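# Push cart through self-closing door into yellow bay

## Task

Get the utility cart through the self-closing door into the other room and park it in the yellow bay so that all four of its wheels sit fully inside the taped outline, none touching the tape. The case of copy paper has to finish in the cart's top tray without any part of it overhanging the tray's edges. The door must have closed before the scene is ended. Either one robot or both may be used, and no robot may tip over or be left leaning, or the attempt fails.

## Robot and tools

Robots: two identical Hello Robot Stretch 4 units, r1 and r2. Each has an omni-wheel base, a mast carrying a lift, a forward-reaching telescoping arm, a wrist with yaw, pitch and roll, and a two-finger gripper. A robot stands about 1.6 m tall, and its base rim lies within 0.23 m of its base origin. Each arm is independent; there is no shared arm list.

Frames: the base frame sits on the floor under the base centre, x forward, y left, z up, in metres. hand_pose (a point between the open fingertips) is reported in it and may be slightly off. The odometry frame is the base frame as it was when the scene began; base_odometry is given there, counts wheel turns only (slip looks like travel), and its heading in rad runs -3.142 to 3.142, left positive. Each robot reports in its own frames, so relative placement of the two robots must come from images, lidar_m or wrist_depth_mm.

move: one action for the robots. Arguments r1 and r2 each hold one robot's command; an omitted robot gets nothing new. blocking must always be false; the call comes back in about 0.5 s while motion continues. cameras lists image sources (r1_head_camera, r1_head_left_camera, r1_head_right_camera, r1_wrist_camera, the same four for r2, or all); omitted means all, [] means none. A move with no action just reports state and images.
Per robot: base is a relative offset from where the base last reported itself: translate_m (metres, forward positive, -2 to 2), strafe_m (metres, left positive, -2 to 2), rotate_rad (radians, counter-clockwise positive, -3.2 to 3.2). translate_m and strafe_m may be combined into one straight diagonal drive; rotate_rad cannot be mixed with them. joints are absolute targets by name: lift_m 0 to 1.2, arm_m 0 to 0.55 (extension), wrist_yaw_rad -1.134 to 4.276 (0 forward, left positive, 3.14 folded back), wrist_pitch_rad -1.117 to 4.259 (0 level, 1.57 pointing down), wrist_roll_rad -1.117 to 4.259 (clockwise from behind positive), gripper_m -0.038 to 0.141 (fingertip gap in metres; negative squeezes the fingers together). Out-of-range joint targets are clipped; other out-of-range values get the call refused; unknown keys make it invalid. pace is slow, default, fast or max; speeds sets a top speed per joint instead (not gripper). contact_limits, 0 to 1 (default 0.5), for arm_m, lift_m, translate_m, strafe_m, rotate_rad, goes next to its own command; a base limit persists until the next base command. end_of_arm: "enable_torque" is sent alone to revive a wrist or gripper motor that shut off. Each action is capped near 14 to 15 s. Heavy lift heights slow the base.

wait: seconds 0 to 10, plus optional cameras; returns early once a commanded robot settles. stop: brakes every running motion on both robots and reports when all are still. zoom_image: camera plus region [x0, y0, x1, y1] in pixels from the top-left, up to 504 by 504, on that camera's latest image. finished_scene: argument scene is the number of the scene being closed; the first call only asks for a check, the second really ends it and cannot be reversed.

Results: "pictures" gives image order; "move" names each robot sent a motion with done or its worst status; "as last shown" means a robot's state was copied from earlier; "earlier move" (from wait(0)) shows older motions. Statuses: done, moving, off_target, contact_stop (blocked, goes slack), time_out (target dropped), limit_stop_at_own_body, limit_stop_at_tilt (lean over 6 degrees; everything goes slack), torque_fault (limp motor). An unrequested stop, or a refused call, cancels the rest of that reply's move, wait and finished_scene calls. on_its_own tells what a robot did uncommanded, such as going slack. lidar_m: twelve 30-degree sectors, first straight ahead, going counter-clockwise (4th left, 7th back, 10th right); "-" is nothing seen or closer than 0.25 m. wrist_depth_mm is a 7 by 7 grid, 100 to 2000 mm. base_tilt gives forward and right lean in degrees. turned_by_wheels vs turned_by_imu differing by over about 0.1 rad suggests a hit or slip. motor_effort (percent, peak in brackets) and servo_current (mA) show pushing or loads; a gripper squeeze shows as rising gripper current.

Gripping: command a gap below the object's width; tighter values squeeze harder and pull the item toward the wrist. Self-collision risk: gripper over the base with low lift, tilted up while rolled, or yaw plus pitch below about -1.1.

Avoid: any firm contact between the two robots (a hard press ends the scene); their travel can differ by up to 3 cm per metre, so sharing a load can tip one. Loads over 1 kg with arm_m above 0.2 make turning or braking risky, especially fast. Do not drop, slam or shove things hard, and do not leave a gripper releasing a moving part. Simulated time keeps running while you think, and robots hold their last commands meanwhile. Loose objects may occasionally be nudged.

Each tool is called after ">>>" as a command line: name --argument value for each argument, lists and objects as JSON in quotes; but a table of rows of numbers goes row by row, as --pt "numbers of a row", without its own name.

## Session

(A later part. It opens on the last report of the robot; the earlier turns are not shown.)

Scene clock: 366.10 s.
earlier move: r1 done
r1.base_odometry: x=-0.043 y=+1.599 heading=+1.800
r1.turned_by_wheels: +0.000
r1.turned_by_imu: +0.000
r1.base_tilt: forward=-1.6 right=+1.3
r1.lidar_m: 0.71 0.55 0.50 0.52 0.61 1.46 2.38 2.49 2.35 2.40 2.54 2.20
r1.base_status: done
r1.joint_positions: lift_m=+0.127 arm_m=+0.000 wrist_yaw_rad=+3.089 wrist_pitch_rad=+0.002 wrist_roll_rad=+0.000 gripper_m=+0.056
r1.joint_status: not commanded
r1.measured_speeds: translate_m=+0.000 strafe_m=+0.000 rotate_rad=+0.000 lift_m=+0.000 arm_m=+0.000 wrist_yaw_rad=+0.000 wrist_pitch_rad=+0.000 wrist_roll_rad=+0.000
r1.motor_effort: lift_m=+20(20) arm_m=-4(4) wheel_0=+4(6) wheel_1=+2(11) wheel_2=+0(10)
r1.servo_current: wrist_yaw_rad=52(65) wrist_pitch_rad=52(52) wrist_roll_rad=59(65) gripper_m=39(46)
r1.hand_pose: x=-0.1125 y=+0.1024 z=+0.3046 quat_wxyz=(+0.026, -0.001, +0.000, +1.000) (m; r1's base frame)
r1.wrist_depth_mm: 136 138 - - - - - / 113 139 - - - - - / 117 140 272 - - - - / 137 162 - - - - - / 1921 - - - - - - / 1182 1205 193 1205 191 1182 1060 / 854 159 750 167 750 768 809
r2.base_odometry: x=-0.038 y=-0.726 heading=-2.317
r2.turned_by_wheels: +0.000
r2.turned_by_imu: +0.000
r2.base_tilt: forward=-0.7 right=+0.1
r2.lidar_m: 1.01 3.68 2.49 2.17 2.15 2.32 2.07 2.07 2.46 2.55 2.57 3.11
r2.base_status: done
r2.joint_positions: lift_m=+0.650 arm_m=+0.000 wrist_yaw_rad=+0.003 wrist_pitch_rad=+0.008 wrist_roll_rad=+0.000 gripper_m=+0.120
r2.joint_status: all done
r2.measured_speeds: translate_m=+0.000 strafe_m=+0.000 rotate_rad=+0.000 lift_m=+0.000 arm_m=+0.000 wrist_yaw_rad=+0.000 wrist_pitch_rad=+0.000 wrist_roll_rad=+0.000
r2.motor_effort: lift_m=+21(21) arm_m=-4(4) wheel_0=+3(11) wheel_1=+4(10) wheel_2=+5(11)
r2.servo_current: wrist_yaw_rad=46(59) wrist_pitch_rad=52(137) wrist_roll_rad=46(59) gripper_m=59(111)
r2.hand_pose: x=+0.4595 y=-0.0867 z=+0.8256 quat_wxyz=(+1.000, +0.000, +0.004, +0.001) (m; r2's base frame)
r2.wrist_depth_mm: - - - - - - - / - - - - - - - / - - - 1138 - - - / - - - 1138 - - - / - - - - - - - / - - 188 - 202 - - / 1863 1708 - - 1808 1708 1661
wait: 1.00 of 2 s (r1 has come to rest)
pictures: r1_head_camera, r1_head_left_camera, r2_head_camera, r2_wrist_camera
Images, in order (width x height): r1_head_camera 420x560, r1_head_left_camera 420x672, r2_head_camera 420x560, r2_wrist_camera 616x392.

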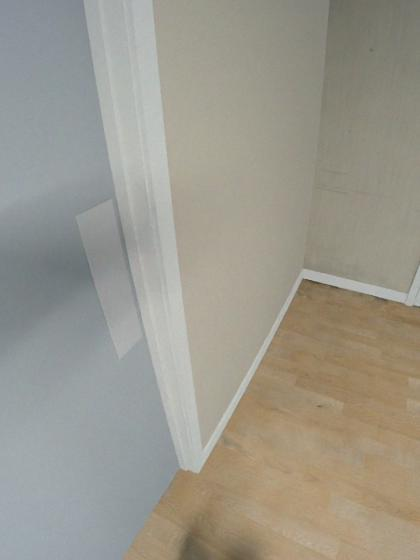

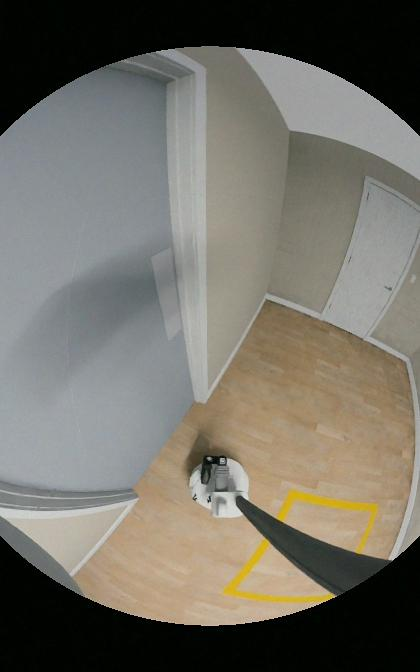

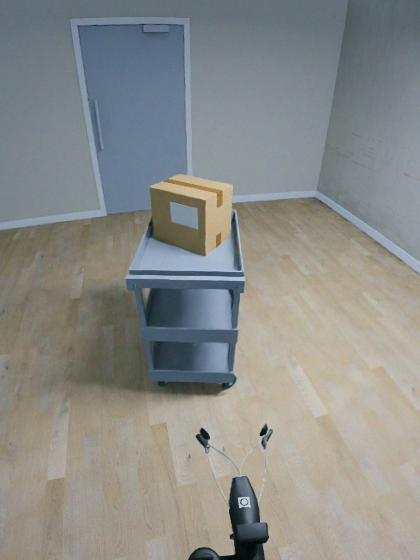

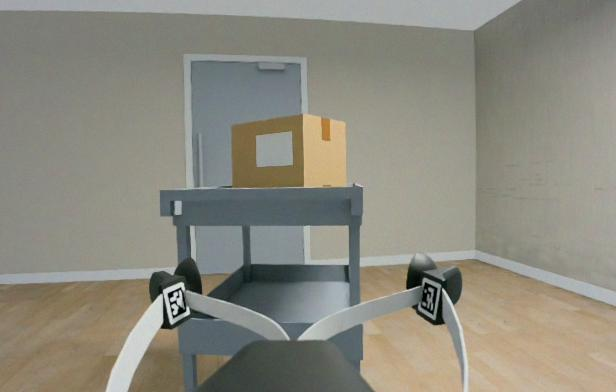

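>>> move --blocking false --r1 '{"base": {"translate_m": 0.2, "strafe_m": 0.155}}' --r2 '{"base": {"translate_m": 0.40, "strafe_m": 0.11}, "joints": {"wrist_roll_rad": 1.57, "lift_m": 0.67, "gripper_m": 0.12}}' --cameras '[]'

>>> wait --seconds 3 --cameras '[]'

>>> wait --seconds 2 --cameras '["r1_head_left_camera", "r2_head_camera", "r2_wrist_camera", "r2_head_left_camera"]'

Scene clock: 458.10 s.
move: r1 moving; r2 moving
r1.base_odometry: x=-0.070 y=+1.620 heading=+1.800
r1.turned_by_wheels: +0.000
r1.turned_by_imu: +0.000
r1.base_tilt: forward=-1.6 right=+1.2
r1.lidar_m: 0.67 0.50 0.45 0.49 0.61 1.34 2.39 2.53 2.39 2.46 2.50 2.08
r1.base_status: translate_m moving; strafe_m moving
r1.joint_positions: lift_m=+0.127 arm_m=+0.000 wrist_yaw_rad=+3.089 wrist_pitch_rad=+0.002 wrist_roll_rad=+0.000 gripper_m=+0.056
r1.joint_status: not commanded
r1.measured_speeds: translate_m=+0.104 strafe_m=+0.081 rotate_rad=+0.002 lift_m=+0.000 arm_m=+0.000 wrist_yaw_rad=+0.000 wrist_pitch_rad=+0.000 wrist_roll_rad=+0.000
r1.motor_effort: lift_m=+20(20) arm_m=-4(4) wheel_0=-6(6) wheel_1=+8(10) wheel_2=-7(8)
r1.servo_current: wrist_yaw_rad=33(65) wrist_pitch_rad=39(46) wrist_roll_rad=46(59) gripper_m=46(46)
r1.hand_pose: x=-0.1125 y=+0.1024 z=+0.3046 quat_wxyz=(+0.026, -0.001, +0.000, +1.000) (m; r1's base frame)
r1.wrist_depth_mm: 135 138 - - - - - / 108 138 - - - - - / 112 139 281 - - - - / 134 151 - - - - - / 1921 - - - - - - / 1182 1205 193 1182 191 1160 1042 / 854 750 750 167 741 768 820
r2.base_odometry: x=-0.053 y=-0.755 heading=-2.317
r2.turned_by_wheels: +0.000
r2.turned_by_imu: +0.001
r2.base_tilt: forward=-0.7 right=+0.1
r2.lidar_m: 0.98 3.66 2.46 2.16 2.18 2.35 2.06 2.09 2.53 2.56 2.58 3.07
r2.base_status: translate_m moving; strafe_m moving
r2.joint_positions: lift_m=+0.670 arm_m=+0.000 wrist_yaw_rad=+0.003 wrist_pitch_rad=+0.008 wrist_roll_rad=+0.589 gripper_m=+0.120
r2.joint_status: lift_m moving; wrist_roll_rad moving; the others done
r2.measured_speeds: translate_m=+0.122 strafe_m=+0.033 rotate_rad=+0.002 lift_m=+0.009 arm_m=+0.000 wrist_yaw_rad=+0.000 wrist_pitch_rad=+0.000 wrist_roll_rad=+1.820
r2.motor_effort: lift_m=+21(26) arm_m=-4(4) wheel_0=+6(7) wheel_1=+9(10) wheel_2=-12(12)
r2.servo_current: wrist_yaw_rad=52(52) wrist_pitch_rad=46(59) wrist_roll_rad=85(130) gripper_m=52(59)
r2.hand_pose: x=+0.4595 y=-0.0867 z=+0.8456 quat_wxyz=(+0.957, +0.290, +0.004, +0.000) (m; r2's base frame)
r2.wrist_depth_mm: - - - - - - - / - - - - - - - / - - - - - - - / - - 1205 1060 - - - / - - 1229 - - - 1661 / - - 202 1430 187 1430 1308 / - - - - - 1281 1098
pictures: none
No camera images: "cameras" was empty.

Scene clock: 459.83 s.
earlier move: r1 done; r2 moving
r1.base_odometry: x=-0.240 y=+1.758 heading=+1.800
r1.turned_by_wheels: +0.000
r1.turned_by_imu: +0.001
r1.base_tilt: forward=-1.6 right=+1.3
r1.lidar_m: 0.43 0.27 0.27 0.31 0.40 0.73 2.50 2.76 2.58 2.65 2.36 1.14
r1.base_status: done
r1.joint_positions: lift_m=+0.127 arm_m=+0.000 wrist_yaw_rad=+3.089 wrist_pitch_rad=+0.002 wrist_roll_rad=+0.000 gripper_m=+0.056
r1.joint_status: not commanded
r1.measured_speeds: translate_m=+0.000 strafe_m=+0.000 rotate_rad=+0.000 lift_m=+0.000 arm_m=+0.000 wrist_yaw_rad=+0.000 wrist_pitch_rad=+0.000 wrist_roll_rad=+0.000
r1.motor_effort: lift_m=+20(20) arm_m=-4(4) wheel_0=-5(7) wheel_1=+0(10) wheel_2=+0(9)
r1.servo_current: wrist_yaw_rad=65(72) wrist_pitch_rad=39(46) wrist_roll_rad=33(65) gripper_m=46(52)
r1.hand_pose: x=-0.1125 y=+0.1024 z=+0.3046 quat_wxyz=(+0.026, -0.001, +0.000, +1.000) (m; r1's base frame)
r1.wrist_depth_mm: 137 138 - - - - 525 / 113 139 - - - - 530 / 117 139 274 - - - 535 / 137 161 - - - - 535 / 1983 - - - - 1921 535 / 1229 1182 195 1205 190 1182 539 / 788 750 750 167 741 128 539
r2.base_odometry: x=-0.223 y=-1.084 heading=-2.317
r2.turned_by_wheels: +0.000
r2.turned_by_imu: +0.001
r2.base_tilt: forward=-0.7 right=+0.1
r2.lidar_m: 0.64 3.32 2.43 2.15 2.13 2.59 2.46 2.46 2.91 2.59 2.61 0.67
r2.base_status: translate_m moving; strafe_m moving
r2.joint_positions: lift_m=+0.670 arm_m=+0.000 wrist_yaw_rad=+0.003 wrist_pitch_rad=+0.008 wrist_roll_rad=+1.568 gripper_m=+0.120
r2.joint_status: all done
r2.measured_speeds: translate_m=+0.079 strafe_m=+0.022 rotate_rad=-0.001 lift_m=+0.000 arm_m=+0.000 wrist_yaw_rad=+0.000 wrist_pitch_rad=+0.000 wrist_roll_rad=+0.000
r2.motor_effort: lift_m=+21(26) arm_m=-4(4) wheel_0=+2(8) wheel_1=+3(10) wheel_2=-3(14)
r2.servo_current: wrist_yaw_rad=46(65) wrist_pitch_rad=52(59) wrist_roll_rad=52(130) gripper_m=52(59)
r2.hand_pose: x=+0.4595 y=-0.0867 z=+0.8457 quat_wxyz=(+0.708, +0.706, +0.004, -0.002) (m; r2's base frame)
r2.wrist_depth_mm: - - - - - 1661 1160 / - - - 466 - 1430 466 / - - 866 469 - - 473 / - - 723 477 - - 484 / - - 798 484 - - 488 / - - 202 492 213 213 496 / - - - - - 512 504
wait: 1.73 of 3 s (r1 has come to rest)
pictures: none
No camera images: "cameras" was empty.

Scene clock: 460.43 s.
earlier move: r2 done
r1.base_odometry: x=-0.240 y=+1.758 heading=+1.800
r1.turned_by_wheels: +0.000
r1.turned_by_imu: +0.000
r1.base_tilt: forward=-1.6 right=+1.3
r1.lidar_m: 0.44 0.30 0.26 0.30 0.39 0.76 2.50 2.74 2.59 2.66 2.40 1.13
r1.base_status: done
r1.joint_positions: lift_m=+0.127 arm_m=+0.000 wrist_yaw_rad=+3.089 wrist_pitch_rad=+0.002 wrist_roll_rad=+0.000 gripper_m=+0.056
r1.joint_status: not commanded
r1.measured_speeds: translate_m=+0.000 strafe_m=+0.000 rotate_rad=+0.000 lift_m=+0.000 arm_m=+0.000 wrist_yaw_rad=+0.000 wrist_pitch_rad=+0.000 wrist_roll_rad=+0.000
r1.motor_effort: lift_m=+20(20) arm_m=-4(4) wheel_0=-5(7) wheel_1=+0(10) wheel_2=+0(9)
r1.servo_current: wrist_yaw_rad=39(72) wrist_pitch_rad=46(46) wrist_roll_rad=46(65) gripper_m=39(52)
r1.hand_pose: x=-0.1125 y=+0.1024 z=+0.3046 quat_wxyz=(+0.026, -0.001, +0.000, +1.000) (m; r1's base frame)
r1.wrist_depth_mm: 136 138 - - - - 530 / 113 139 - - - - 535 / 118 140 272 - - - 530 / 137 161 - - - - 539 / 1983 - - - - 1808 539 / 1205 1205 195 1182 190 1182 539 / 809 759 750 167 750 127 539
r2.base_odometry: x=-0.229 y=-1.094 heading=-2.317
r2.turned_by_wheels: +0.000
r2.turned_by_imu: +0.000
r2.base_tilt: forward=-0.7 right=+0.1
r2.lidar_m: 0.63 3.26 2.42 2.15 2.15 2.58 2.47 2.48 2.92 2.58 2.59 0.64
r2.base_status: done
r2.joint_positions: lift_m=+0.670 arm_m=+0.000 wrist_yaw_rad=+0.003 wrist_pitch_rad=+0.008 wrist_roll_rad=+1.568 gripper_m=+0.120
r2.joint_status: all done
r2.measured_speeds: translate_m=+0.000 strafe_m=+0.000 rotate_rad=+0.000 lift_m=+0.000 arm_m=+0.000 wrist_yaw_rad=+0.000 wrist_pitch_rad=+0.000 wrist_roll_rad=+0.000
r2.motor_effort: lift_m=+21(26) arm_m=-4(5) wheel_0=+2(8) wheel_1=+3(10) wheel_2=-4(14)
r2.servo_current: wrist_yaw_rad=52(65) wrist_pitch_rad=46(59) wrist_roll_rad=52(130) gripper_m=59(59)
r2.hand_pose: x=+0.4595 y=-0.0867 z=+0.8457 quat_wxyz=(+0.708, +0.706, +0.004, -0.002) (m; r2's base frame)
r2.wrist_depth_mm: - - - - - 1618 1160 / - - - 452 - 1366 452 / - - 842 455 - - 459 / - - 707 462 - - 466 / - - 768 469 - - 469 / - - 202 477 213 - 484 / - - - - - 512 488
wait: 0.60 of 2 s (r2 has come to rest)
pictures: r1_head_left_camera, r2_head_camera, r2_head_left_camera, r2_wrist_camera
Images, in order (width x height): r1_head_left_camera 420x672, r2_head_camera 420x560, r2_head_left_camera 420x672, r2_wrist_camera 616x392.

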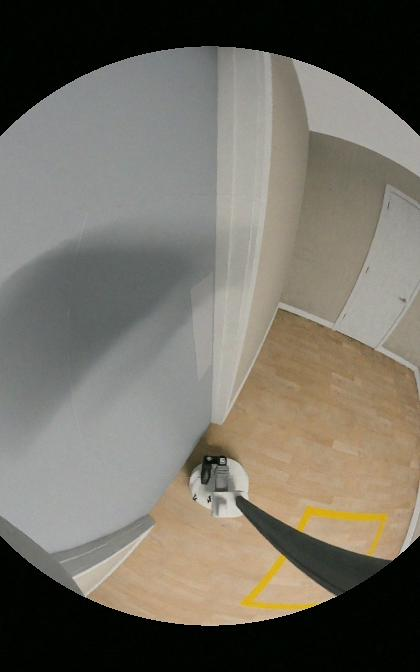

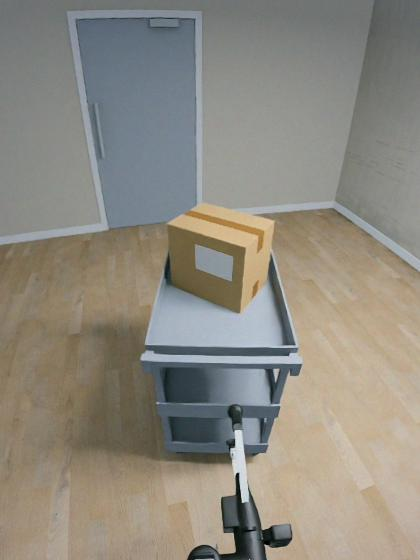

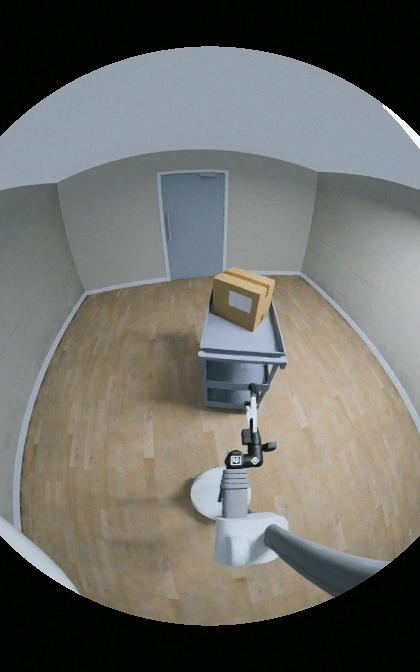

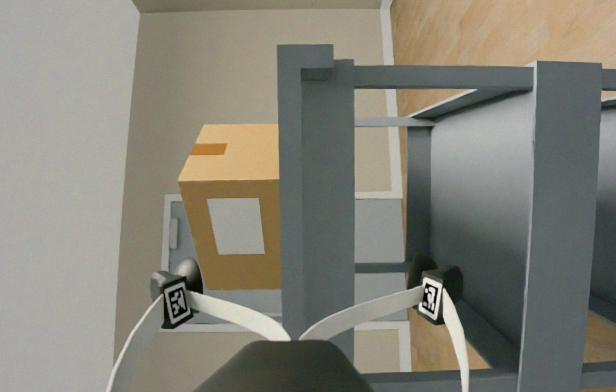

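>>> move --blocking false --r1 '{"base": {"translate_m": 0.075, "strafe_m": 0.13}, "pace": "slow"}' --r2 '{"base": {"translate_m": 0.12}, "joints": {"lift_m": 0.69}}' --cameras '[]'

>>> wait --seconds 2 --cameras '[]'

>>> wait --seconds 2 --cameras '["r1_head_left_camera", "r2_head_camera", "r2_wrist_camera"]'

Scene clock: 498.50 s.
move: r1 moving; r2 moving
r1.base_odometry: x=-0.252 y=+1.762 heading=+1.800
r1.turned_by_wheels: +0.000
r1.turned_by_imu: +0.000
r1.base_tilt: forward=-1.6 right=+1.2
r1.lidar_m: 0.46 0.28 0.25 0.26 0.39 0.73 2.47 2.77 2.61 2.67 2.40 1.07
r1.base_status: translate_m moving; strafe_m moving
r1.joint_positions: lift_m=+0.127 arm_m=+0.000 wrist_yaw_rad=+3.089 wrist_pitch_rad=+0.002 wrist_roll_rad=+0.000 gripper_m=+0.056
r1.joint_status: not commanded
r1.measured_speeds: translate_m=+0.024 strafe_m=+0.042 rotate_rad=+0.000 lift_m=+0.000 arm_m=+0.000 wrist_yaw_rad=+0.000 wrist_pitch_rad=+0.000 wrist_roll_rad=+0.000
r1.motor_effort: lift_m=+20(20) arm_m=-4(4) wheel_0=-5(8) wheel_1=+5(8) wheel_2=-3(4)
r1.servo_current: wrist_yaw_rad=39(65) wrist_pitch_rad=46(46) wrist_roll_rad=52(59) gripper_m=46(46)
r1.hand_pose: x=-0.1125 y=+0.1024 z=+0.3046 quat_wxyz=(+0.026, -0.001, +0.000, +1.000) (m; r1's base frame)
r1.wrist_depth_mm: 136 138 - - - - 525 / 114 139 - - - - 521 / 117 139 273 - - - 525 / 137 161 - - - - 525 / 1983 - - - - 1661 525 / 1182 1205 195 1205 191 1060 525 / 798 759 759 167 732 554 535
r2.base_odometry: x=-0.250 y=-1.117 heading=-2.317
r2.turned_by_wheels: +0.000
r2.turned_by_imu: +0.001
r2.base_tilt: forward=-0.7 right=+0.1
r2.lidar_m: 0.58 3.25 2.45 2.16 2.16 2.60 2.49 2.52 2.91 2.60 2.58 0.63
r2.base_status: translate_m moving
r2.joint_positions: lift_m=+0.690 arm_m=+0.000 wrist_yaw_rad=+0.003 wrist_pitch_rad=+0.008 wrist_roll_rad=+1.568 gripper_m=+0.120
r2.joint_status: lift_m moving
r2.measured_speeds: translate_m=+0.121 strafe_m=-0.001 rotate_rad=+0.000 lift_m=+0.009 arm_m=+0.000 wrist_yaw_rad=+0.000 wrist_pitch_rad=+0.000 wrist_roll_rad=+0.000
r2.motor_effort: lift_m=+20(25) arm_m=-4(4) wheel_0=+6(9) wheel_1=+8(9) wheel_2=-11(13)
r2.servo_current: wrist_yaw_rad=46(59) wrist_pitch_rad=52(52) wrist_roll_rad=59(59) gripper_m=52(52)
r2.hand_pose: x=+0.4595 y=-0.0867 z=+0.8656 quat_wxyz=(+0.708, +0.706, +0.004, -0.002) (m; r2's base frame)
r2.wrist_depth_mm: - - - - - 1661 1182 / - - - 424 430 433 427 / - - 809 433 1008 - 433 / - - 676 439 1042 - 439 / - - 750 442 442 - 445 / - - 201 389 213 - 452 / - - - - - 1863 459
pictures: none
No camera images: "cameras" was empty.

Scene clock: 499.67 s.
earlier move: r1 moving; r2 done
r1.base_odometry: x=-0.350 y=+1.792 heading=+1.800
r1.turned_by_wheels: +0.000
r1.turned_by_imu: +0.000
r1.base_tilt: forward=-1.6 right=+1.3
r1.lidar_m: 0.32 0.25 - 0.25 0.26 0.57 2.48 2.86 2.69 2.78 2.38 0.51
r1.base_status: translate_m moving; strafe_m moving
r1.joint_positions: lift_m=+0.127 arm_m=+0.000 wrist_yaw_rad=+3.089 wrist_pitch_rad=+0.002 wrist_roll_rad=+0.000 gripper_m=+0.056
r1.joint_status: not commanded
r1.measured_speeds: translate_m=+0.042 strafe_m=+0.080 rotate_rad=-0.011 lift_m=+0.000 arm_m=+0.000 wrist_yaw_rad=+0.000 wrist_pitch_rad=+0.000 wrist_roll_rad=+0.000
r1.motor_effort: lift_m=+20(20) arm_m=-4(4) wheel_0=-12(14) wheel_1=+18(23) wheel_2=-9(13)
r1.servo_current: wrist_yaw_rad=52(65) wrist_pitch_rad=39(46) wrist_roll_rad=59(72) gripper_m=33(46)
r1.hand_pose: x=-0.1125 y=+0.1024 z=+0.3046 quat_wxyz=(+0.026, -0.001, +0.000, +1.000) (m; r1's base frame)
r1.wrist_depth_mm: - 137 - - - 569 382 / - 137 - - - 569 342 / 110 138 220 - - 574 402 / 125 139 - - - 574 407 / 1921 - - - - 574 407 / 1182 1205 195 1182 190 580 345 / 842 750 750 156 750 544 397
r2.base_odometry: x=-0.310 y=-1.182 heading=-2.317
r2.turned_by_wheels: +0.000
r2.turned_by_imu: +0.000
r2.base_tilt: forward=-0.7 right=+0.1
r2.lidar_m: 0.50 0.57 2.45 2.16 2.19 2.65 2.59 2.60 2.89 2.58 2.57 0.52
r2.base_status: done
r2.joint_positions: lift_m=+0.690 arm_m=+0.000 wrist_yaw_rad=+0.003 wrist_pitch_rad=+0.008 wrist_roll_rad=+1.568 gripper_m=+0.120
r2.joint_status: all done
r2.measured_speeds: translate_m=+0.000 strafe_m=+0.000 rotate_rad=+0.000 lift_m=+0.000 arm_m=+0.000 wrist_yaw_rad=+0.000 wrist_pitch_rad=+0.000 wrist_roll_rad=+0.000
r2.motor_effort: lift_m=+21(25) arm_m=-4(4) wheel_0=+4(9) wheel_1=+4(9) wheel_2=-3(13)
r2.servo_current: wrist_yaw_rad=59(59) wrist_pitch_rad=59(59) wrist_roll_rad=46(59) gripper_m=52(59)
r2.hand_pose: x=+0.4595 y=-0.0867 z=+0.8657 quat_wxyz=(+0.708, +0.706, +0.004, -0.002) (m; r2's base frame)
r2.wrist_depth_mm: - - - 274 336 340 340 / - - - 334 334 1661 - / - - 654 340 342 917 - / - - 580 343 347 931 - / - - 634 349 349 - - / - - 202 296 214 211 - / - - - - - 1863 -
wait: 1.17 of 2 s (r2 has come to rest)
pictures: none
No camera images: "cameras" was empty.

Scene clock: 500.80 s.
earlier move: r1 done
r1.base_odometry: x=-0.383 y=+1.802 heading=+1.800
r1.turned_by_wheels: +0.000
r1.turned_by_imu: +0.001
r1.base_tilt: forward=-1.6 right=+1.3
r1.lidar_m: 0.33 0.25 - 0.25 0.25 0.53 2.49 2.90 2.72 2.77 2.40 0.42
r1.base_status: done
r1.joint_positions: lift_m=+0.127 arm_m=+0.000 wrist_yaw_rad=+3.089 wrist_pitch_rad=+0.002 wrist_roll_rad=+0.000 gripper_m=+0.056
r1.joint_status: not commanded
r1.measured_speeds: translate_m=+0.000 strafe_m=+0.000 rotate_rad=+0.000 lift_m=+0.000 arm_m=+0.000 wrist_yaw_rad=+0.000 wrist_pitch_rad=+0.000 wrist_roll_rad=+0.000
r1.motor_effort: lift_m=+20(20) arm_m=-4(4) wheel_0=-6(14) wheel_1=+19(23) wheel_2=-10(13)
r1.servo_current: wrist_yaw_rad=65(72) wrist_pitch_rad=46(52) wrist_roll_rad=52(72) gripper_m=39(46)
r1.hand_pose: x=-0.1125 y=+0.1024 z=+0.3046 quat_wxyz=(+0.026, -0.001, +0.000, +1.000) (m; r1's base frame)
r1.wrist_depth_mm: - 137 - - - 564 270 / - 137 - - - 564 301 / 111 138 211 - - 564 274 / 125 140 - - - 564 310 / 1983 - - - - 564 274 / 1205 1205 195 1205 190 569 274 / 842 759 750 167 750 407 303
r2.base_odometry: x=-0.310 y=-1.182 heading=-2.317
r2.turned_by_wheels: +0.000
r2.turned_by_imu: +0.000
r2.base_tilt: forward=-0.7 right=+0.1
r2.lidar_m: 0.46 0.55 2.47 2.18 2.18 2.64 2.57 2.60 2.91 2.56 2.57 0.51
r2.base_status: done
r2.joint_positions: lift_m=+0.690 arm_m=+0.000 wrist_yaw_rad=+0.003 wrist_pitch_rad=+0.008 wrist_roll_rad=+1.568 gripper_m=+0.120
r2.joint_status: all done
r2.measured_speeds: translate_m=+0.000 strafe_m=+0.000 rotate_rad=+0.000 lift_m=+0.000 arm_m=+0.000 wrist_yaw_rad=+0.000 wrist_pitch_rad=+0.000 wrist_roll_rad=+0.000
r2.motor_effort: lift_m=+21(25) arm_m=-4(4) wheel_0=+3(9) wheel_1=+3(9) wheel_2=-3(13)
r2.servo_current: wrist_yaw_rad=33(59) wrist_pitch_rad=52(59) wrist_roll_rad=39(59) gripper_m=59(59)
r2.hand_pose: x=+0.4595 y=-0.0867 z=+0.8657 quat_wxyz=(+0.708, +0.706, +0.004, -0.002) (m; r2's base frame)
r2.wrist_depth_mm: - - - 274 336 340 340 / - - - 334 336 1661 - / - - 661 340 342 904 - / - - 585 343 345 946 - / - - 634 351 349 - - / - - 202 296 214 213 - / - - - - - 1863 -
wait: 1.13 of 2 s (r1 has come to rest)
pictures: r1_head_left_camera, r2_head_camera, r2_wrist_camera
Images, in order (width x height): r1_head_left_camera 420x672, r2_head_camera 420x560, r2_wrist_camera 616x392.

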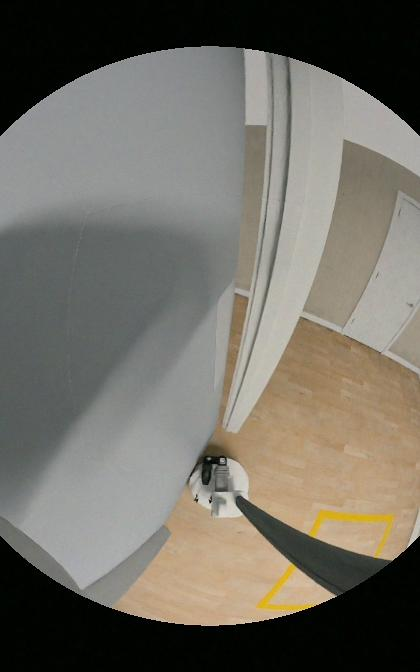

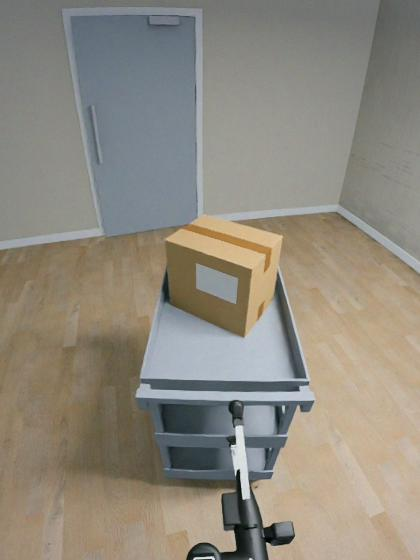

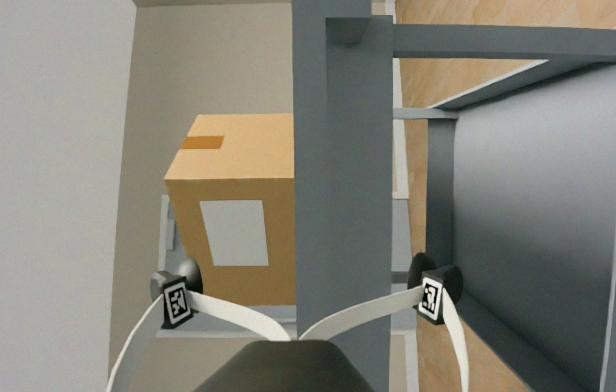

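>>> move --blocking false --r1 '{"base": {"translate_m": 0.187, "strafe_m": 0.423}, "pace": "default"}' --r2 '{"base": {"translate_m": 0.09}, "pace": "slow"}' --cameras '[]'

>>> wait --seconds 3 --cameras '[]'

>>> wait --seconds 3 --cameras '["r1_head_left_camera", "r2_head_camera", "r2_wrist_camera"]'

Scene clock: 533.33 s.
move: r1 moving; r2 moving
r1.base_odometry: x=-0.414 y=+1.808 heading=+1.800
r1.turned_by_wheels: +0.000
r1.turned_by_imu: +0.000
r1.base_tilt: forward=-1.6 right=+1.3
r1.lidar_m: 0.35 0.25 - 0.25 0.25 0.46 2.49 2.93 2.76 2.85 2.42 0.42
r1.base_status: translate_m moving; strafe_m moving
r1.joint_positions: lift_m=+0.127 arm_m=+0.000 wrist_yaw_rad=+3.089 wrist_pitch_rad=+0.002 wrist_roll_rad=+0.000 gripper_m=+0.056
r1.joint_status: not commanded
r1.measured_speeds: translate_m=+0.048 strafe_m=+0.109 rotate_rad=+0.003 lift_m=+0.000 arm_m=+0.000 wrist_yaw_rad=+0.000 wrist_pitch_rad=+0.000 wrist_roll_rad=+0.000
r1.motor_effort: lift_m=+20(20) arm_m=-4(4) wheel_0=-18(20) wheel_1=+25(29) wheel_2=-11(13)
r1.servo_current: wrist_yaw_rad=52(59) wrist_pitch_rad=52(52) wrist_roll_rad=59(59) gripper_m=46(52)
r1.hand_pose: x=-0.1125 y=+0.1024 z=+0.3046 quat_wxyz=(+0.026, -0.001, +0.000, +1.000) (m; r1's base frame)
r1.wrist_depth_mm: - 137 - - - 530 258 / - 137 - - - 539 260 / 110 138 211 - - 554 263 / 124 139 - - - 554 240 / 1921 - - - 1863 559 267 / 1336 1205 195 1182 194 549 265 / 854 759 750 167 615 332 263
r2.base_odometry: x=-0.319 y=-1.191 heading=-2.317
r2.turned_by_wheels: +0.000
r2.turned_by_imu: +0.001
r2.base_tilt: forward=-0.7 right=+0.0
r2.lidar_m: 0.48 0.52 2.49 2.18 2.19 2.63 2.59 2.60 2.87 2.54 2.58 0.52
r2.base_status: translate_m moving
r2.joint_positions: lift_m=+0.690 arm_m=+0.000 wrist_yaw_rad=+0.003 wrist_pitch_rad=+0.008 wrist_roll_rad=+1.568 gripper_m=+0.120
r2.joint_status: not commanded
r2.measured_speeds: translate_m=+0.048 strafe_m=+0.000 rotate_rad=-0.001 lift_m=+0.000 arm_m=+0.000 wrist_yaw_rad=+0.000 wrist_pitch_rad=+0.000 wrist_roll_rad=+0.000
r2.motor_effort: lift_m=+21(21) arm_m=-4(4) wheel_0=+6(9) wheel_1=+4(6) wheel_2=-11(12)
r2.servo_current: wrist_yaw_rad=46(59) wrist_pitch_rad=46(52) wrist_roll_rad=46(65) gripper_m=59(59)
r2.hand_pose: x=+0.4595 y=-0.0867 z=+0.8657 quat_wxyz=(+0.708, +0.706, +0.004, -0.002) (m; r2's base frame)
r2.wrist_depth_mm: - - - 273 329 334 332 / - - - 327 329 1708 - / - - 640 330 332 917 - / - - 574 334 334 946 - / - - 627 338 340 - - / - - 202 283 213 213 - / - - - - - 1863 -
pictures: none
No camera images: "cameras" was empty.

Scene clock: 535.00 s.
earlier move: r1 contact_stop; r2 done
r1.base_odometry: x=-0.427 y=+1.818 heading=+1.850
r1.turned_by_wheels: +0.050
r1.turned_by_imu: +0.051
r1.base_tilt: forward=-1.6 right=+1.3
r1.lidar_m: 0.35 0.25 - 0.25 0.25 0.50 2.54 2.90 2.76 2.90 2.36 0.41
r1.base_status: translate_m contact_stop; strafe_m contact_stop
r1.joint_positions: lift_m=+0.127 arm_m=+0.000 wrist_yaw_rad=+3.089 wrist_pitch_rad=+0.002 wrist_roll_rad=+0.000 gripper_m=+0.056
r1.joint_status: not commanded
r1.measured_speeds: translate_m=-0.005 strafe_m=-0.026 rotate_rad=+0.029 lift_m=+0.000 arm_m=+0.000 wrist_yaw_rad=+0.000 wrist_pitch_rad=+0.000 wrist_roll_rad=+0.000
r1.on_its_own: the wheels are slack since a contact_stop
r1.motor_effort: lift_m=+20(20) arm_m=-4(4) wheel_0=+1(20) wheel_1=+0(30) wheel_2=-1(13)
r1.servo_current: wrist_yaw_rad=46(72) wrist_pitch_rad=46(52) wrist_roll_rad=46(59) gripper_m=39(52)
r1.hand_pose: x=-0.1125 y=+0.1024 z=+0.3046 quat_wxyz=(+0.026, -0.001, +0.000, +1.000) (m; r1's base frame)
r1.wrist_depth_mm: 136 139 - - - 430 226 / 113 139 - - - 436 229 / 117 140 271 - - 445 230 / 137 161 - - - 442 232 / 1983 - - - 1921 445 231 / 1182 1205 195 1205 194 445 230 / 831 759 750 167 621 282 229
r2.base_odometry: x=-0.371 y=-1.248 heading=-2.317
r2.turned_by_wheels: +0.000
r2.turned_by_imu: +0.000
r2.base_tilt: forward=-0.7 right=+0.1
r2.lidar_m: 0.42 0.48 2.47 2.20 2.19 2.68 2.64 2.69 2.88 2.52 2.55 0.44
r2.base_status: done
r2.joint_positions: lift_m=+0.690 arm_m=+0.000 wrist_yaw_rad=+0.003 wrist_pitch_rad=+0.008 wrist_roll_rad=+1.568 gripper_m=+0.120
r2.joint_status: not commanded
r2.measured_speeds: translate_m=+0.000 strafe_m=+0.000 rotate_rad=+0.000 lift_m=+0.000 arm_m=+0.000 wrist_yaw_rad=+0.000 wrist_pitch_rad=+0.000 wrist_roll_rad=+0.000
r2.motor_effort: lift_m=+21(21) arm_m=-4(4) wheel_0=+3(12) wheel_1=+3(7) wheel_2=-6(12)
r2.servo_current: wrist_yaw_rad=52(65) wrist_pitch_rad=59(59) wrist_roll_rad=52(65) gripper_m=46(59)
r2.hand_pose: x=+0.4595 y=-0.0867 z=+0.8657 quat_wxyz=(+0.708, +0.706, +0.004, -0.002) (m; r2's base frame)
r2.wrist_depth_mm: - - - 190 246 1499 1138 / - - - 193 249 1537 - / - - 554 195 253 842 - / - - 492 198 257 854 - / - - 539 200 259 866 - / - - 217 201 214 212 - / - - - - - 1808 -
wait: 1.67 of 3 s (r2 has come to rest)
pictures: none
No camera images: "cameras" was empty.

not run: a stop that you did not command came earlier in this reply.

>>> move --blocking false --r2 '{"joints": {"gripper_m": 0.0}}' --cameras '["r1_head_left_camera", "r1_head_right_camera", "r1_head_camera", "r2_wrist_camera", "r2_head_camera"]'

Scene clock: 539.17 s.
earlier move: r1 contact_stop
move: r2 moving
r1.base_odometry: x=-0.324 y=+1.816 heading=+2.069
r1.turned_by_wheels: +0.219
r1.turned_by_imu: +0.219
r1.base_tilt: forward=-1.6 right=+1.3
r1.lidar_m: 0.25 0.25 0.25 0.25 0.40 2.46 2.78 2.69 2.69 2.67 2.27 0.40
r1.base_status: translate_m contact_stop; strafe_m contact_stop
r1.joint_positions: lift_m=+0.127 arm_m=+0.000 wrist_yaw_rad=+3.089 wrist_pitch_rad=+0.002 wrist_roll_rad=+0.000 gripper_m=+0.056
r1.joint_status: not commanded
r1.measured_speeds: translate_m=+0.000 strafe_m=+0.000 rotate_rad=+0.000 lift_m=+0.000 arm_m=+0.000 wrist_yaw_rad=+0.000 wrist_pitch_rad=+0.000 wrist_roll_rad=+0.000
r1.on_its_own: the wheels are slack since a contact_stop
r1.motor_effort: lift_m=+20(20) arm_m=-4(4) wheel_0=-1(1) wheel_1=-1(1) wheel_2=-1(1)
r1.servo_current: wrist_yaw_rad=46(59) wrist_pitch_rad=39(46) wrist_roll_rad=39(72) gripper_m=39(46)
r1.hand_pose: x=-0.1125 y=+0.1024 z=+0.3046 quat_wxyz=(+0.026, -0.001, +0.000, +1.000) (m; r1's base frame)
r1.wrist_depth_mm: - 137 - - - - - / - 138 - - - - - / 113 138 223 - - - - / 131 145 - - - - - / 1661 - - - - - - / 1182 1336 193 1182 191 1160 1118 / 798 759 750 166 741 778 820
r2.base_odometry: x=-0.371 y=-1.248 heading=-2.317
r2.turned_by_wheels: +0.000
r2.turned_by_imu: +0.001
r2.base_tilt: forward=-0.7 right=+0.0
r2.lidar_m: 0.43 0.46 2.49 2.20 2.20 2.65 2.66 2.67 2.88 2.54 2.55 0.45
r2.base_status: not commanded
r2.joint_positions: lift_m=+0.690 arm_m=+0.000 wrist_yaw_rad=+0.003 wrist_pitch_rad=+0.008 wrist_roll_rad=+1.568 gripper_m=+0.106
r2.joint_status: gripper_m moving
r2.measured_speeds: translate_m=+0.000 strafe_m=+0.000 rotate_rad=+0.000 lift_m=+0.000 arm_m=+0.000 wrist_yaw_rad=+0.000 wrist_pitch_rad=+0.000 wrist_roll_rad=+0.000
r2.motor_effort: lift_m=+21(21) arm_m=-4(4) wheel_0=+4(4) wheel_1=+3(4) wheel_2=-6(7)
r2.servo_current: wrist_yaw_rad=59(59) wrist_pitch_rad=52(59) wrist_roll_rad=52(65) gripper_m=124(124)
r2.hand_pose: x=+0.4595 y=-0.0867 z=+0.8657 quat_wxyz=(+0.708, +0.706, +0.004, -0.002) (m; r2's base frame)
r2.wrist_depth_mm: - - - 189 245 1464 1160 / - - - 192 250 1618 - / - - 554 195 253 842 - / - - 492 197 256 854 - / - - 539 200 259 866 - / - - 198 202 190 - - / - - - - - 1708 -
pictures: r1_head_camera, r1_head_left_camera, r1_head_right_camera, r2_head_camera, r2_wrist_camera
Images, in order (width x height): r1_head_camera 420x560, r1_head_left_camera 420x672, r1_head_right_camera 420x672, r2_head_camera 420x560, r2_wrist_camera 616x392.

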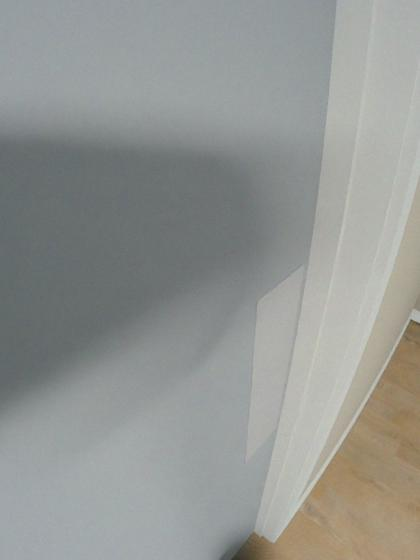

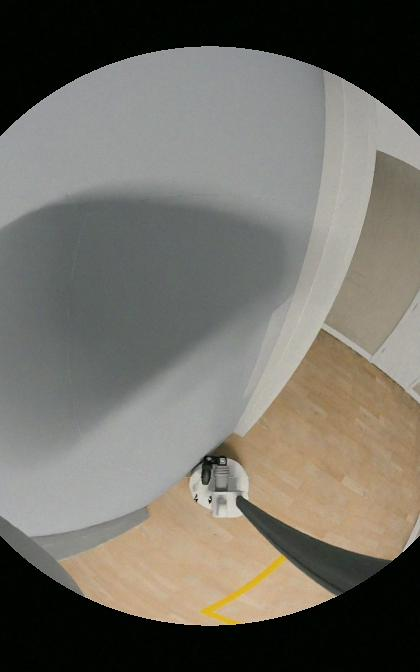

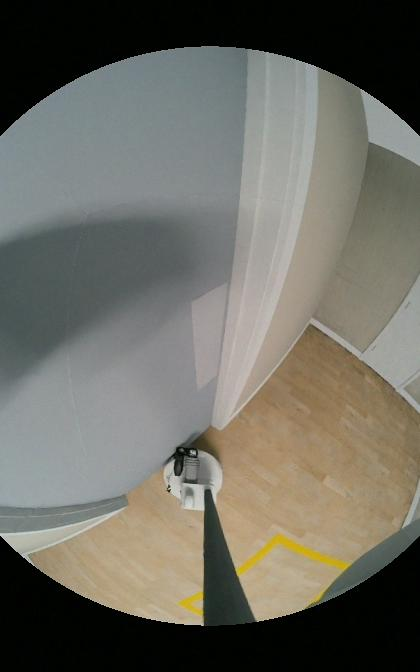

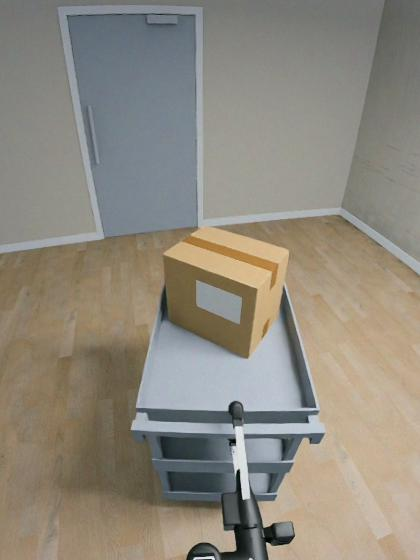

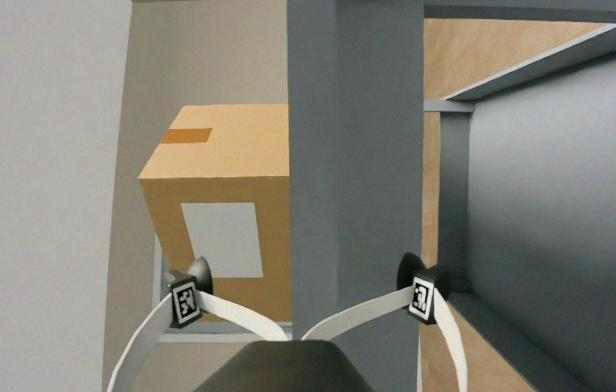

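>>> move --blocking false --r1 '{"base": {"translate_m": 0.2, "strafe_m": 0.06}, "pace": "slow", "contact_limits": {"translate_m": 1.0, "strafe_m": 1.0}}' --cameras '[]'

>>> wait --seconds 4 --cameras '["r1_head_left_camera", "r2_head_camera", "r2_wrist_camera"]'

r1: "contact_limits": translate_m and strafe_m are given together and make one move, which takes one limit: state it under one of them only
Scene clock: 551.33 s.
earlier move: r1 contact_stop; r2 done
r1.base_odometry: x=-0.324 y=+1.816 heading=+2.069
r1.turned_by_wheels: +0.000
r1.turned_by_imu: +0.000
r1.base_tilt: forward=-1.6 right=+1.3
r1.lidar_m: 0.25 0.25 0.26 0.25 0.40 2.45 2.79 2.68 2.68 2.67 2.27 0.41
r1.base_status: translate_m contact_stop (by the wheels' count: -0.014 of +0.187); strafe_m contact_stop (by the wheels' count: -0.055 of +0.423)
r1.joint_positions: lift_m=+0.127 arm_m=+0.000 wrist_yaw_rad=+3.089 wrist_pitch_rad=+0.002 wrist_roll_rad=+0.000 gripper_m=+0.056
r1.joint_status: not commanded
r1.measured_speeds: translate_m=+0.000 strafe_m=+0.000 rotate_rad=+0.000 lift_m=+0.000 arm_m=+0.000 wrist_yaw_rad=+0.000 wrist_pitch_rad=+0.000 wrist_roll_rad=+0.000
r1.on_its_own: the wheels are slack since a contact_stop
r1.motor_effort: lift_m=+20(20) arm_m=-4(4) wheel_0=+0(1) wheel_1=+0(1) wheel_2=+0(1)
r1.servo_current: wrist_yaw_rad=46(65) wrist_pitch_rad=46(46) wrist_roll_rad=52(72) gripper_m=46(52)
r1.hand_pose: x=-0.1125 y=+0.1024 z=+0.3046 quat_wxyz=(+0.026, -0.001, +0.000, +1.000) (m; r1's base frame)
r1.wrist_depth_mm: - 137 - - - - - / - 138 - - - - - / 113 138 224 - - - - / 131 145 - - - - - / 1661 - - - - - - / 1182 1308 193 1160 191 1160 1138 / 798 759 759 167 741 778 820
r2.base_odometry: x=-0.371 y=-1.248 heading=-2.317
r2.turned_by_wheels: +0.000
r2.turned_by_imu: +0.001
r2.base_tilt: forward=-0.7 right=+0.1
r2.lidar_m: 0.43 0.46 2.47 2.20 2.21 2.64 2.65 2.65 2.90 2.55 2.57 0.43
r2.base_status: not commanded
r2.joint_positions: lift_m=+0.690 arm_m=+0.000 wrist_yaw_rad=+0.003 wrist_pitch_rad=+0.008 wrist_roll_rad=+1.568 gripper_m=+0.001
r2.joint_status: all done
r2.measured_speeds: translate_m=+0.000 strafe_m=+0.000 rotate_rad=+0.000 lift_m=+0.000 arm_m=+0.000 wrist_yaw_rad=+0.000 wrist_pitch_rad=+0.000 wrist_roll_rad=+0.000
r2.motor_effort: lift_m=+21(21) arm_m=-4(4) wheel_0=+4(4) wheel_1=+4(4) wheel_2=-5(7)
r2.servo_current: wrist_yaw_rad=52(59) wrist_pitch_rad=52(59) wrist_roll_rad=46(65) gripper_m=104(169)
r2.hand_pose: x=+0.4595 y=-0.0867 z=+0.8657 quat_wxyz=(+0.708, +0.706, +0.004, -0.002) (m; r2's base frame)
r2.wrist_depth_mm: - - - 185 242 1708 1160 / - - - 187 246 1576 - / - - 544 190 251 842 - / - - 488 252 254 866 - / - - 549 213 258 - - / - - 193 200 183 - - / - - - - 265 1708 -
pictures: none

not run: a call was refused earlier in this reply.

>>> move --blocking false --r1 '{"base": {"translate_m": 0.2, "strafe_m": 0.06}, "pace": "slow", "contact_limits": {"translate_m": 1.0}}' --cameras '[]'

>>> wait --seconds 4 --cameras '["r1_head_left_camera", "r2_head_camera", "r2_wrist_camera"]'

Scene clock: 557.43 s.
move: r1 moving
r1.base_odometry: x=-0.333 y=+1.824 heading=+2.070
r1.turned_by_wheels: +0.001
r1.turned_by_imu: +0.001
r1.base_tilt: forward=-1.6 right=+1.3
r1.lidar_m: 0.25 0.25 0.25 0.25 0.36 2.45 2.80 2.70 2.70 2.67 2.25 0.41
r1.base_status: translate_m moving; strafe_m moving
r1.joint_positions: lift_m=+0.127 arm_m=+0.000 wrist_yaw_rad=+3.089 wrist_pitch_rad=+0.002 wrist_roll_rad=+0.000 gripper_m=+0.056
r1.joint_status: not commanded
r1.measured_speeds: translate_m=+0.049 strafe_m=+0.014 rotate_rad=+0.004 lift_m=+0.000 arm_m=+0.000 wrist_yaw_rad=+0.000 wrist_pitch_rad=+0.000 wrist_roll_rad=+0.000
r1.motor_effort: lift_m=+20(20) arm_m=-4(4) wheel_0=+6(9) wheel_1=+21(21) wheel_2=-15(16)
r1.servo_current: wrist_yaw_rad=59(59) wrist_pitch_rad=39(46) wrist_roll_rad=46(72) gripper_m=39(46)
r1.contact_limits: translate_m 1
r1.hand_pose: x=-0.1125 y=+0.1024 z=+0.3046 quat_wxyz=(+0.026, -0.001, +0.000, +1.000) (m; r1's base frame)
r1.wrist_depth_mm: - 137 - - - - - / - 137 - - - - - / 110 138 213 - - - - / 125 140 - - - - - / 1661 - - - - - - / 1182 1366 193 1160 190 1182 1138 / 809 741 759 167 750 788 809
r2.base_odometry: x=-0.371 y=-1.248 heading=-2.317
r2.turned_by_wheels: +0.000
r2.turned_by_imu: +0.000
r2.base_tilt: forward=-0.7 right=+0.1
r2.lidar_m: 0.43 0.46 2.47 2.19 2.22 2.67 2.66 2.70 2.89 2.54 2.58 0.45
r2.base_status: not commanded
r2.joint_positions: lift_m=+0.690 arm_m=+0.000 wrist_yaw_rad=+0.003 wrist_pitch_rad=+0.008 wrist_roll_rad=+1.568 gripper_m=+0.001
r2.joint_status: not commanded
r2.measured_speeds: translate_m=+0.000 strafe_m=+0.000 rotate_rad=+0.000 lift_m=+0.000 arm_m=+0.000 wrist_yaw_rad=+0.000 wrist_pitch_rad=+0.000 wrist_roll_rad=+0.000
r2.motor_effort: lift_m=+21(21) arm_m=-4(4) wheel_0=+3(4) wheel_1=+3(4) wheel_2=-5(5)
r2.servo_current: wrist_yaw_rad=46(59) wrist_pitch_rad=46(52) wrist_roll_rad=46(59) gripper_m=104(104)
r2.hand_pose: x=+0.4595 y=-0.0867 z=+0.8657 quat_wxyz=(+0.708, +0.706, +0.004, -0.002) (m; r2's base frame)
r2.wrist_depth_mm: - - - 186 242 1708 1160 / - - - 187 246 1537 - / - - 544 191 250 842 - / - - 492 252 254 854 - / - - 549 212 258 - - / - - 192 200 183 - - / - - - - 266 1708 -
pictures: none
No camera images: "cameras" was empty.

Scene clock: 560.27 s.
earlier move: r1 done
r1.base_odometry: x=-0.472 y=+1.962 heading=+2.070
r1.turned_by_wheels: +0.000
r1.turned_by_imu: +0.000
r1.base_tilt: forward=-1.6 right=+1.3
r1.lidar_m: 0.30 0.25 - 0.25 0.28 0.67 2.92 2.86 2.84 2.56 0.29 0.27
r1.base_status: done
r1.joint_positions: lift_m=+0.127 arm_m=+0.000 wrist_yaw_rad=+3.089 wrist_pitch_rad=+0.002 wrist_roll_rad=+0.000 gripper_m=+0.056
r1.joint_status: not commanded
r1.measured_speeds: translate_m=+0.000 strafe_m=+0.000 rotate_rad=+0.000 lift_m=+0.000 arm_m=+0.000 wrist_yaw_rad=+0.000 wrist_pitch_rad=+0.000 wrist_roll_rad=+0.000
r1.motor_effort: lift_m=+20(20) arm_m=-4(4) wheel_0=+5(9) wheel_1=+14(22) wheel_2=-9(16)
r1.servo_current: wrist_yaw_rad=46(65) wrist_pitch_rad=46(46) wrist_roll_rad=46(72) gripper_m=46(46)
r1.contact_limits: translate_m 1
r1.hand_pose: x=-0.1125 y=+0.1024 z=+0.3046 quat_wxyz=(+0.026, -0.001, +0.000, +1.000) (m; r1's base frame)
r1.wrist_depth_mm: - 137 - - - - 512 / - 137 - - - - 442 / 110 138 213 - - - 544 / 125 139 - - - - 549 / 1708 - - - - 1576 549 / 1182 1182 193 1205 190 683 544 / 854 750 759 167 732 640 439
r2.base_odometry: x=-0.371 y=-1.248 heading=-2.317
r2.turned_by_wheels: +0.000
r2.turned_by_imu: +0.000
r2.base_tilt: forward=-0.7 right=+0.1
r2.lidar_m: 0.41 0.47 2.47 2.20 2.23 2.66 2.67 2.69 2.88 2.54 2.57 0.45
r2.base_status: not commanded
r2.joint_positions: lift_m=+0.690 arm_m=+0.000 wrist_yaw_rad=+0.003 wrist_pitch_rad=+0.008 wrist_roll_rad=+1.568 gripper_m=+0.001
r2.joint_status: not commanded
r2.measured_speeds: translate_m=+0.000 strafe_m=+0.000 rotate_rad=+0.000 lift_m=+0.000 arm_m=+0.000 wrist_yaw_rad=+0.000 wrist_pitch_rad=+0.000 wrist_roll_rad=+0.000
r2.motor_effort: lift_m=+21(21) arm_m=-4(4) wheel_0=+4(4) wheel_1=+4(4) wheel_2=-5(5)
r2.servo_current: wrist_yaw_rad=59(59) wrist_pitch_rad=46(59) wrist_roll_rad=46(59) gripper_m=98(104)
r2.hand_pose: x=+0.4595 y=-0.0867 z=+0.8657 quat_wxyz=(+0.708, +0.706, +0.004, -0.002) (m; r2's base frame)
r2.wrist_depth_mm: - - - 185 243 1708 1138 / - - - 188 246 1576 - / - - 539 191 250 854 - / - - 488 253 254 866 - / - - 549 211 257 - - / - - 192 200 183 - - / - - - - 266 1618 -
wait: 2.83 of 4 s (r1 has come to rest)
pictures: r1_head_left_camera, r2_head_camera, r2_wrist_camera
Images, in order (width x height): r1_head_left_camera 420x672, r2_head_camera 420x560, r2_wrist_camera 616x392.

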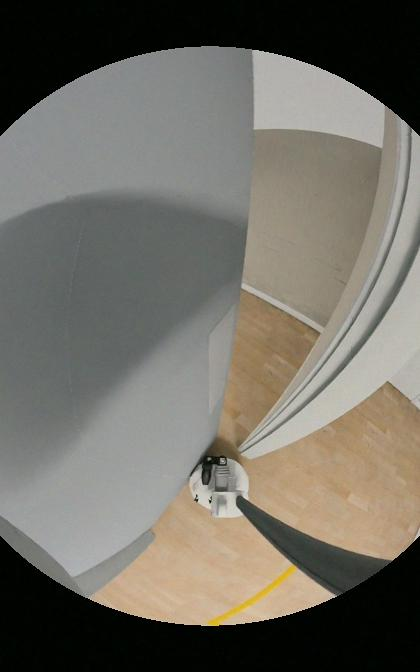

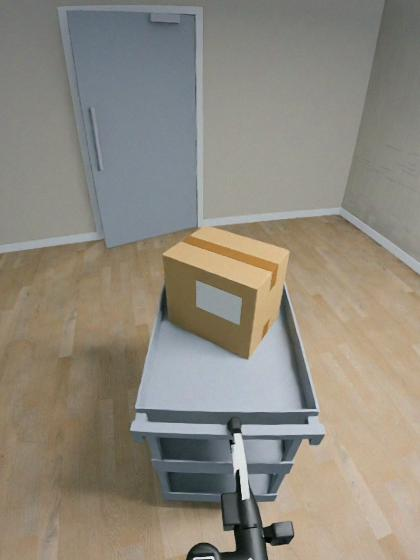

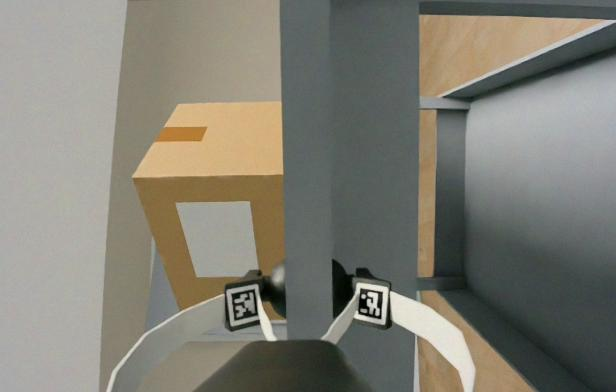

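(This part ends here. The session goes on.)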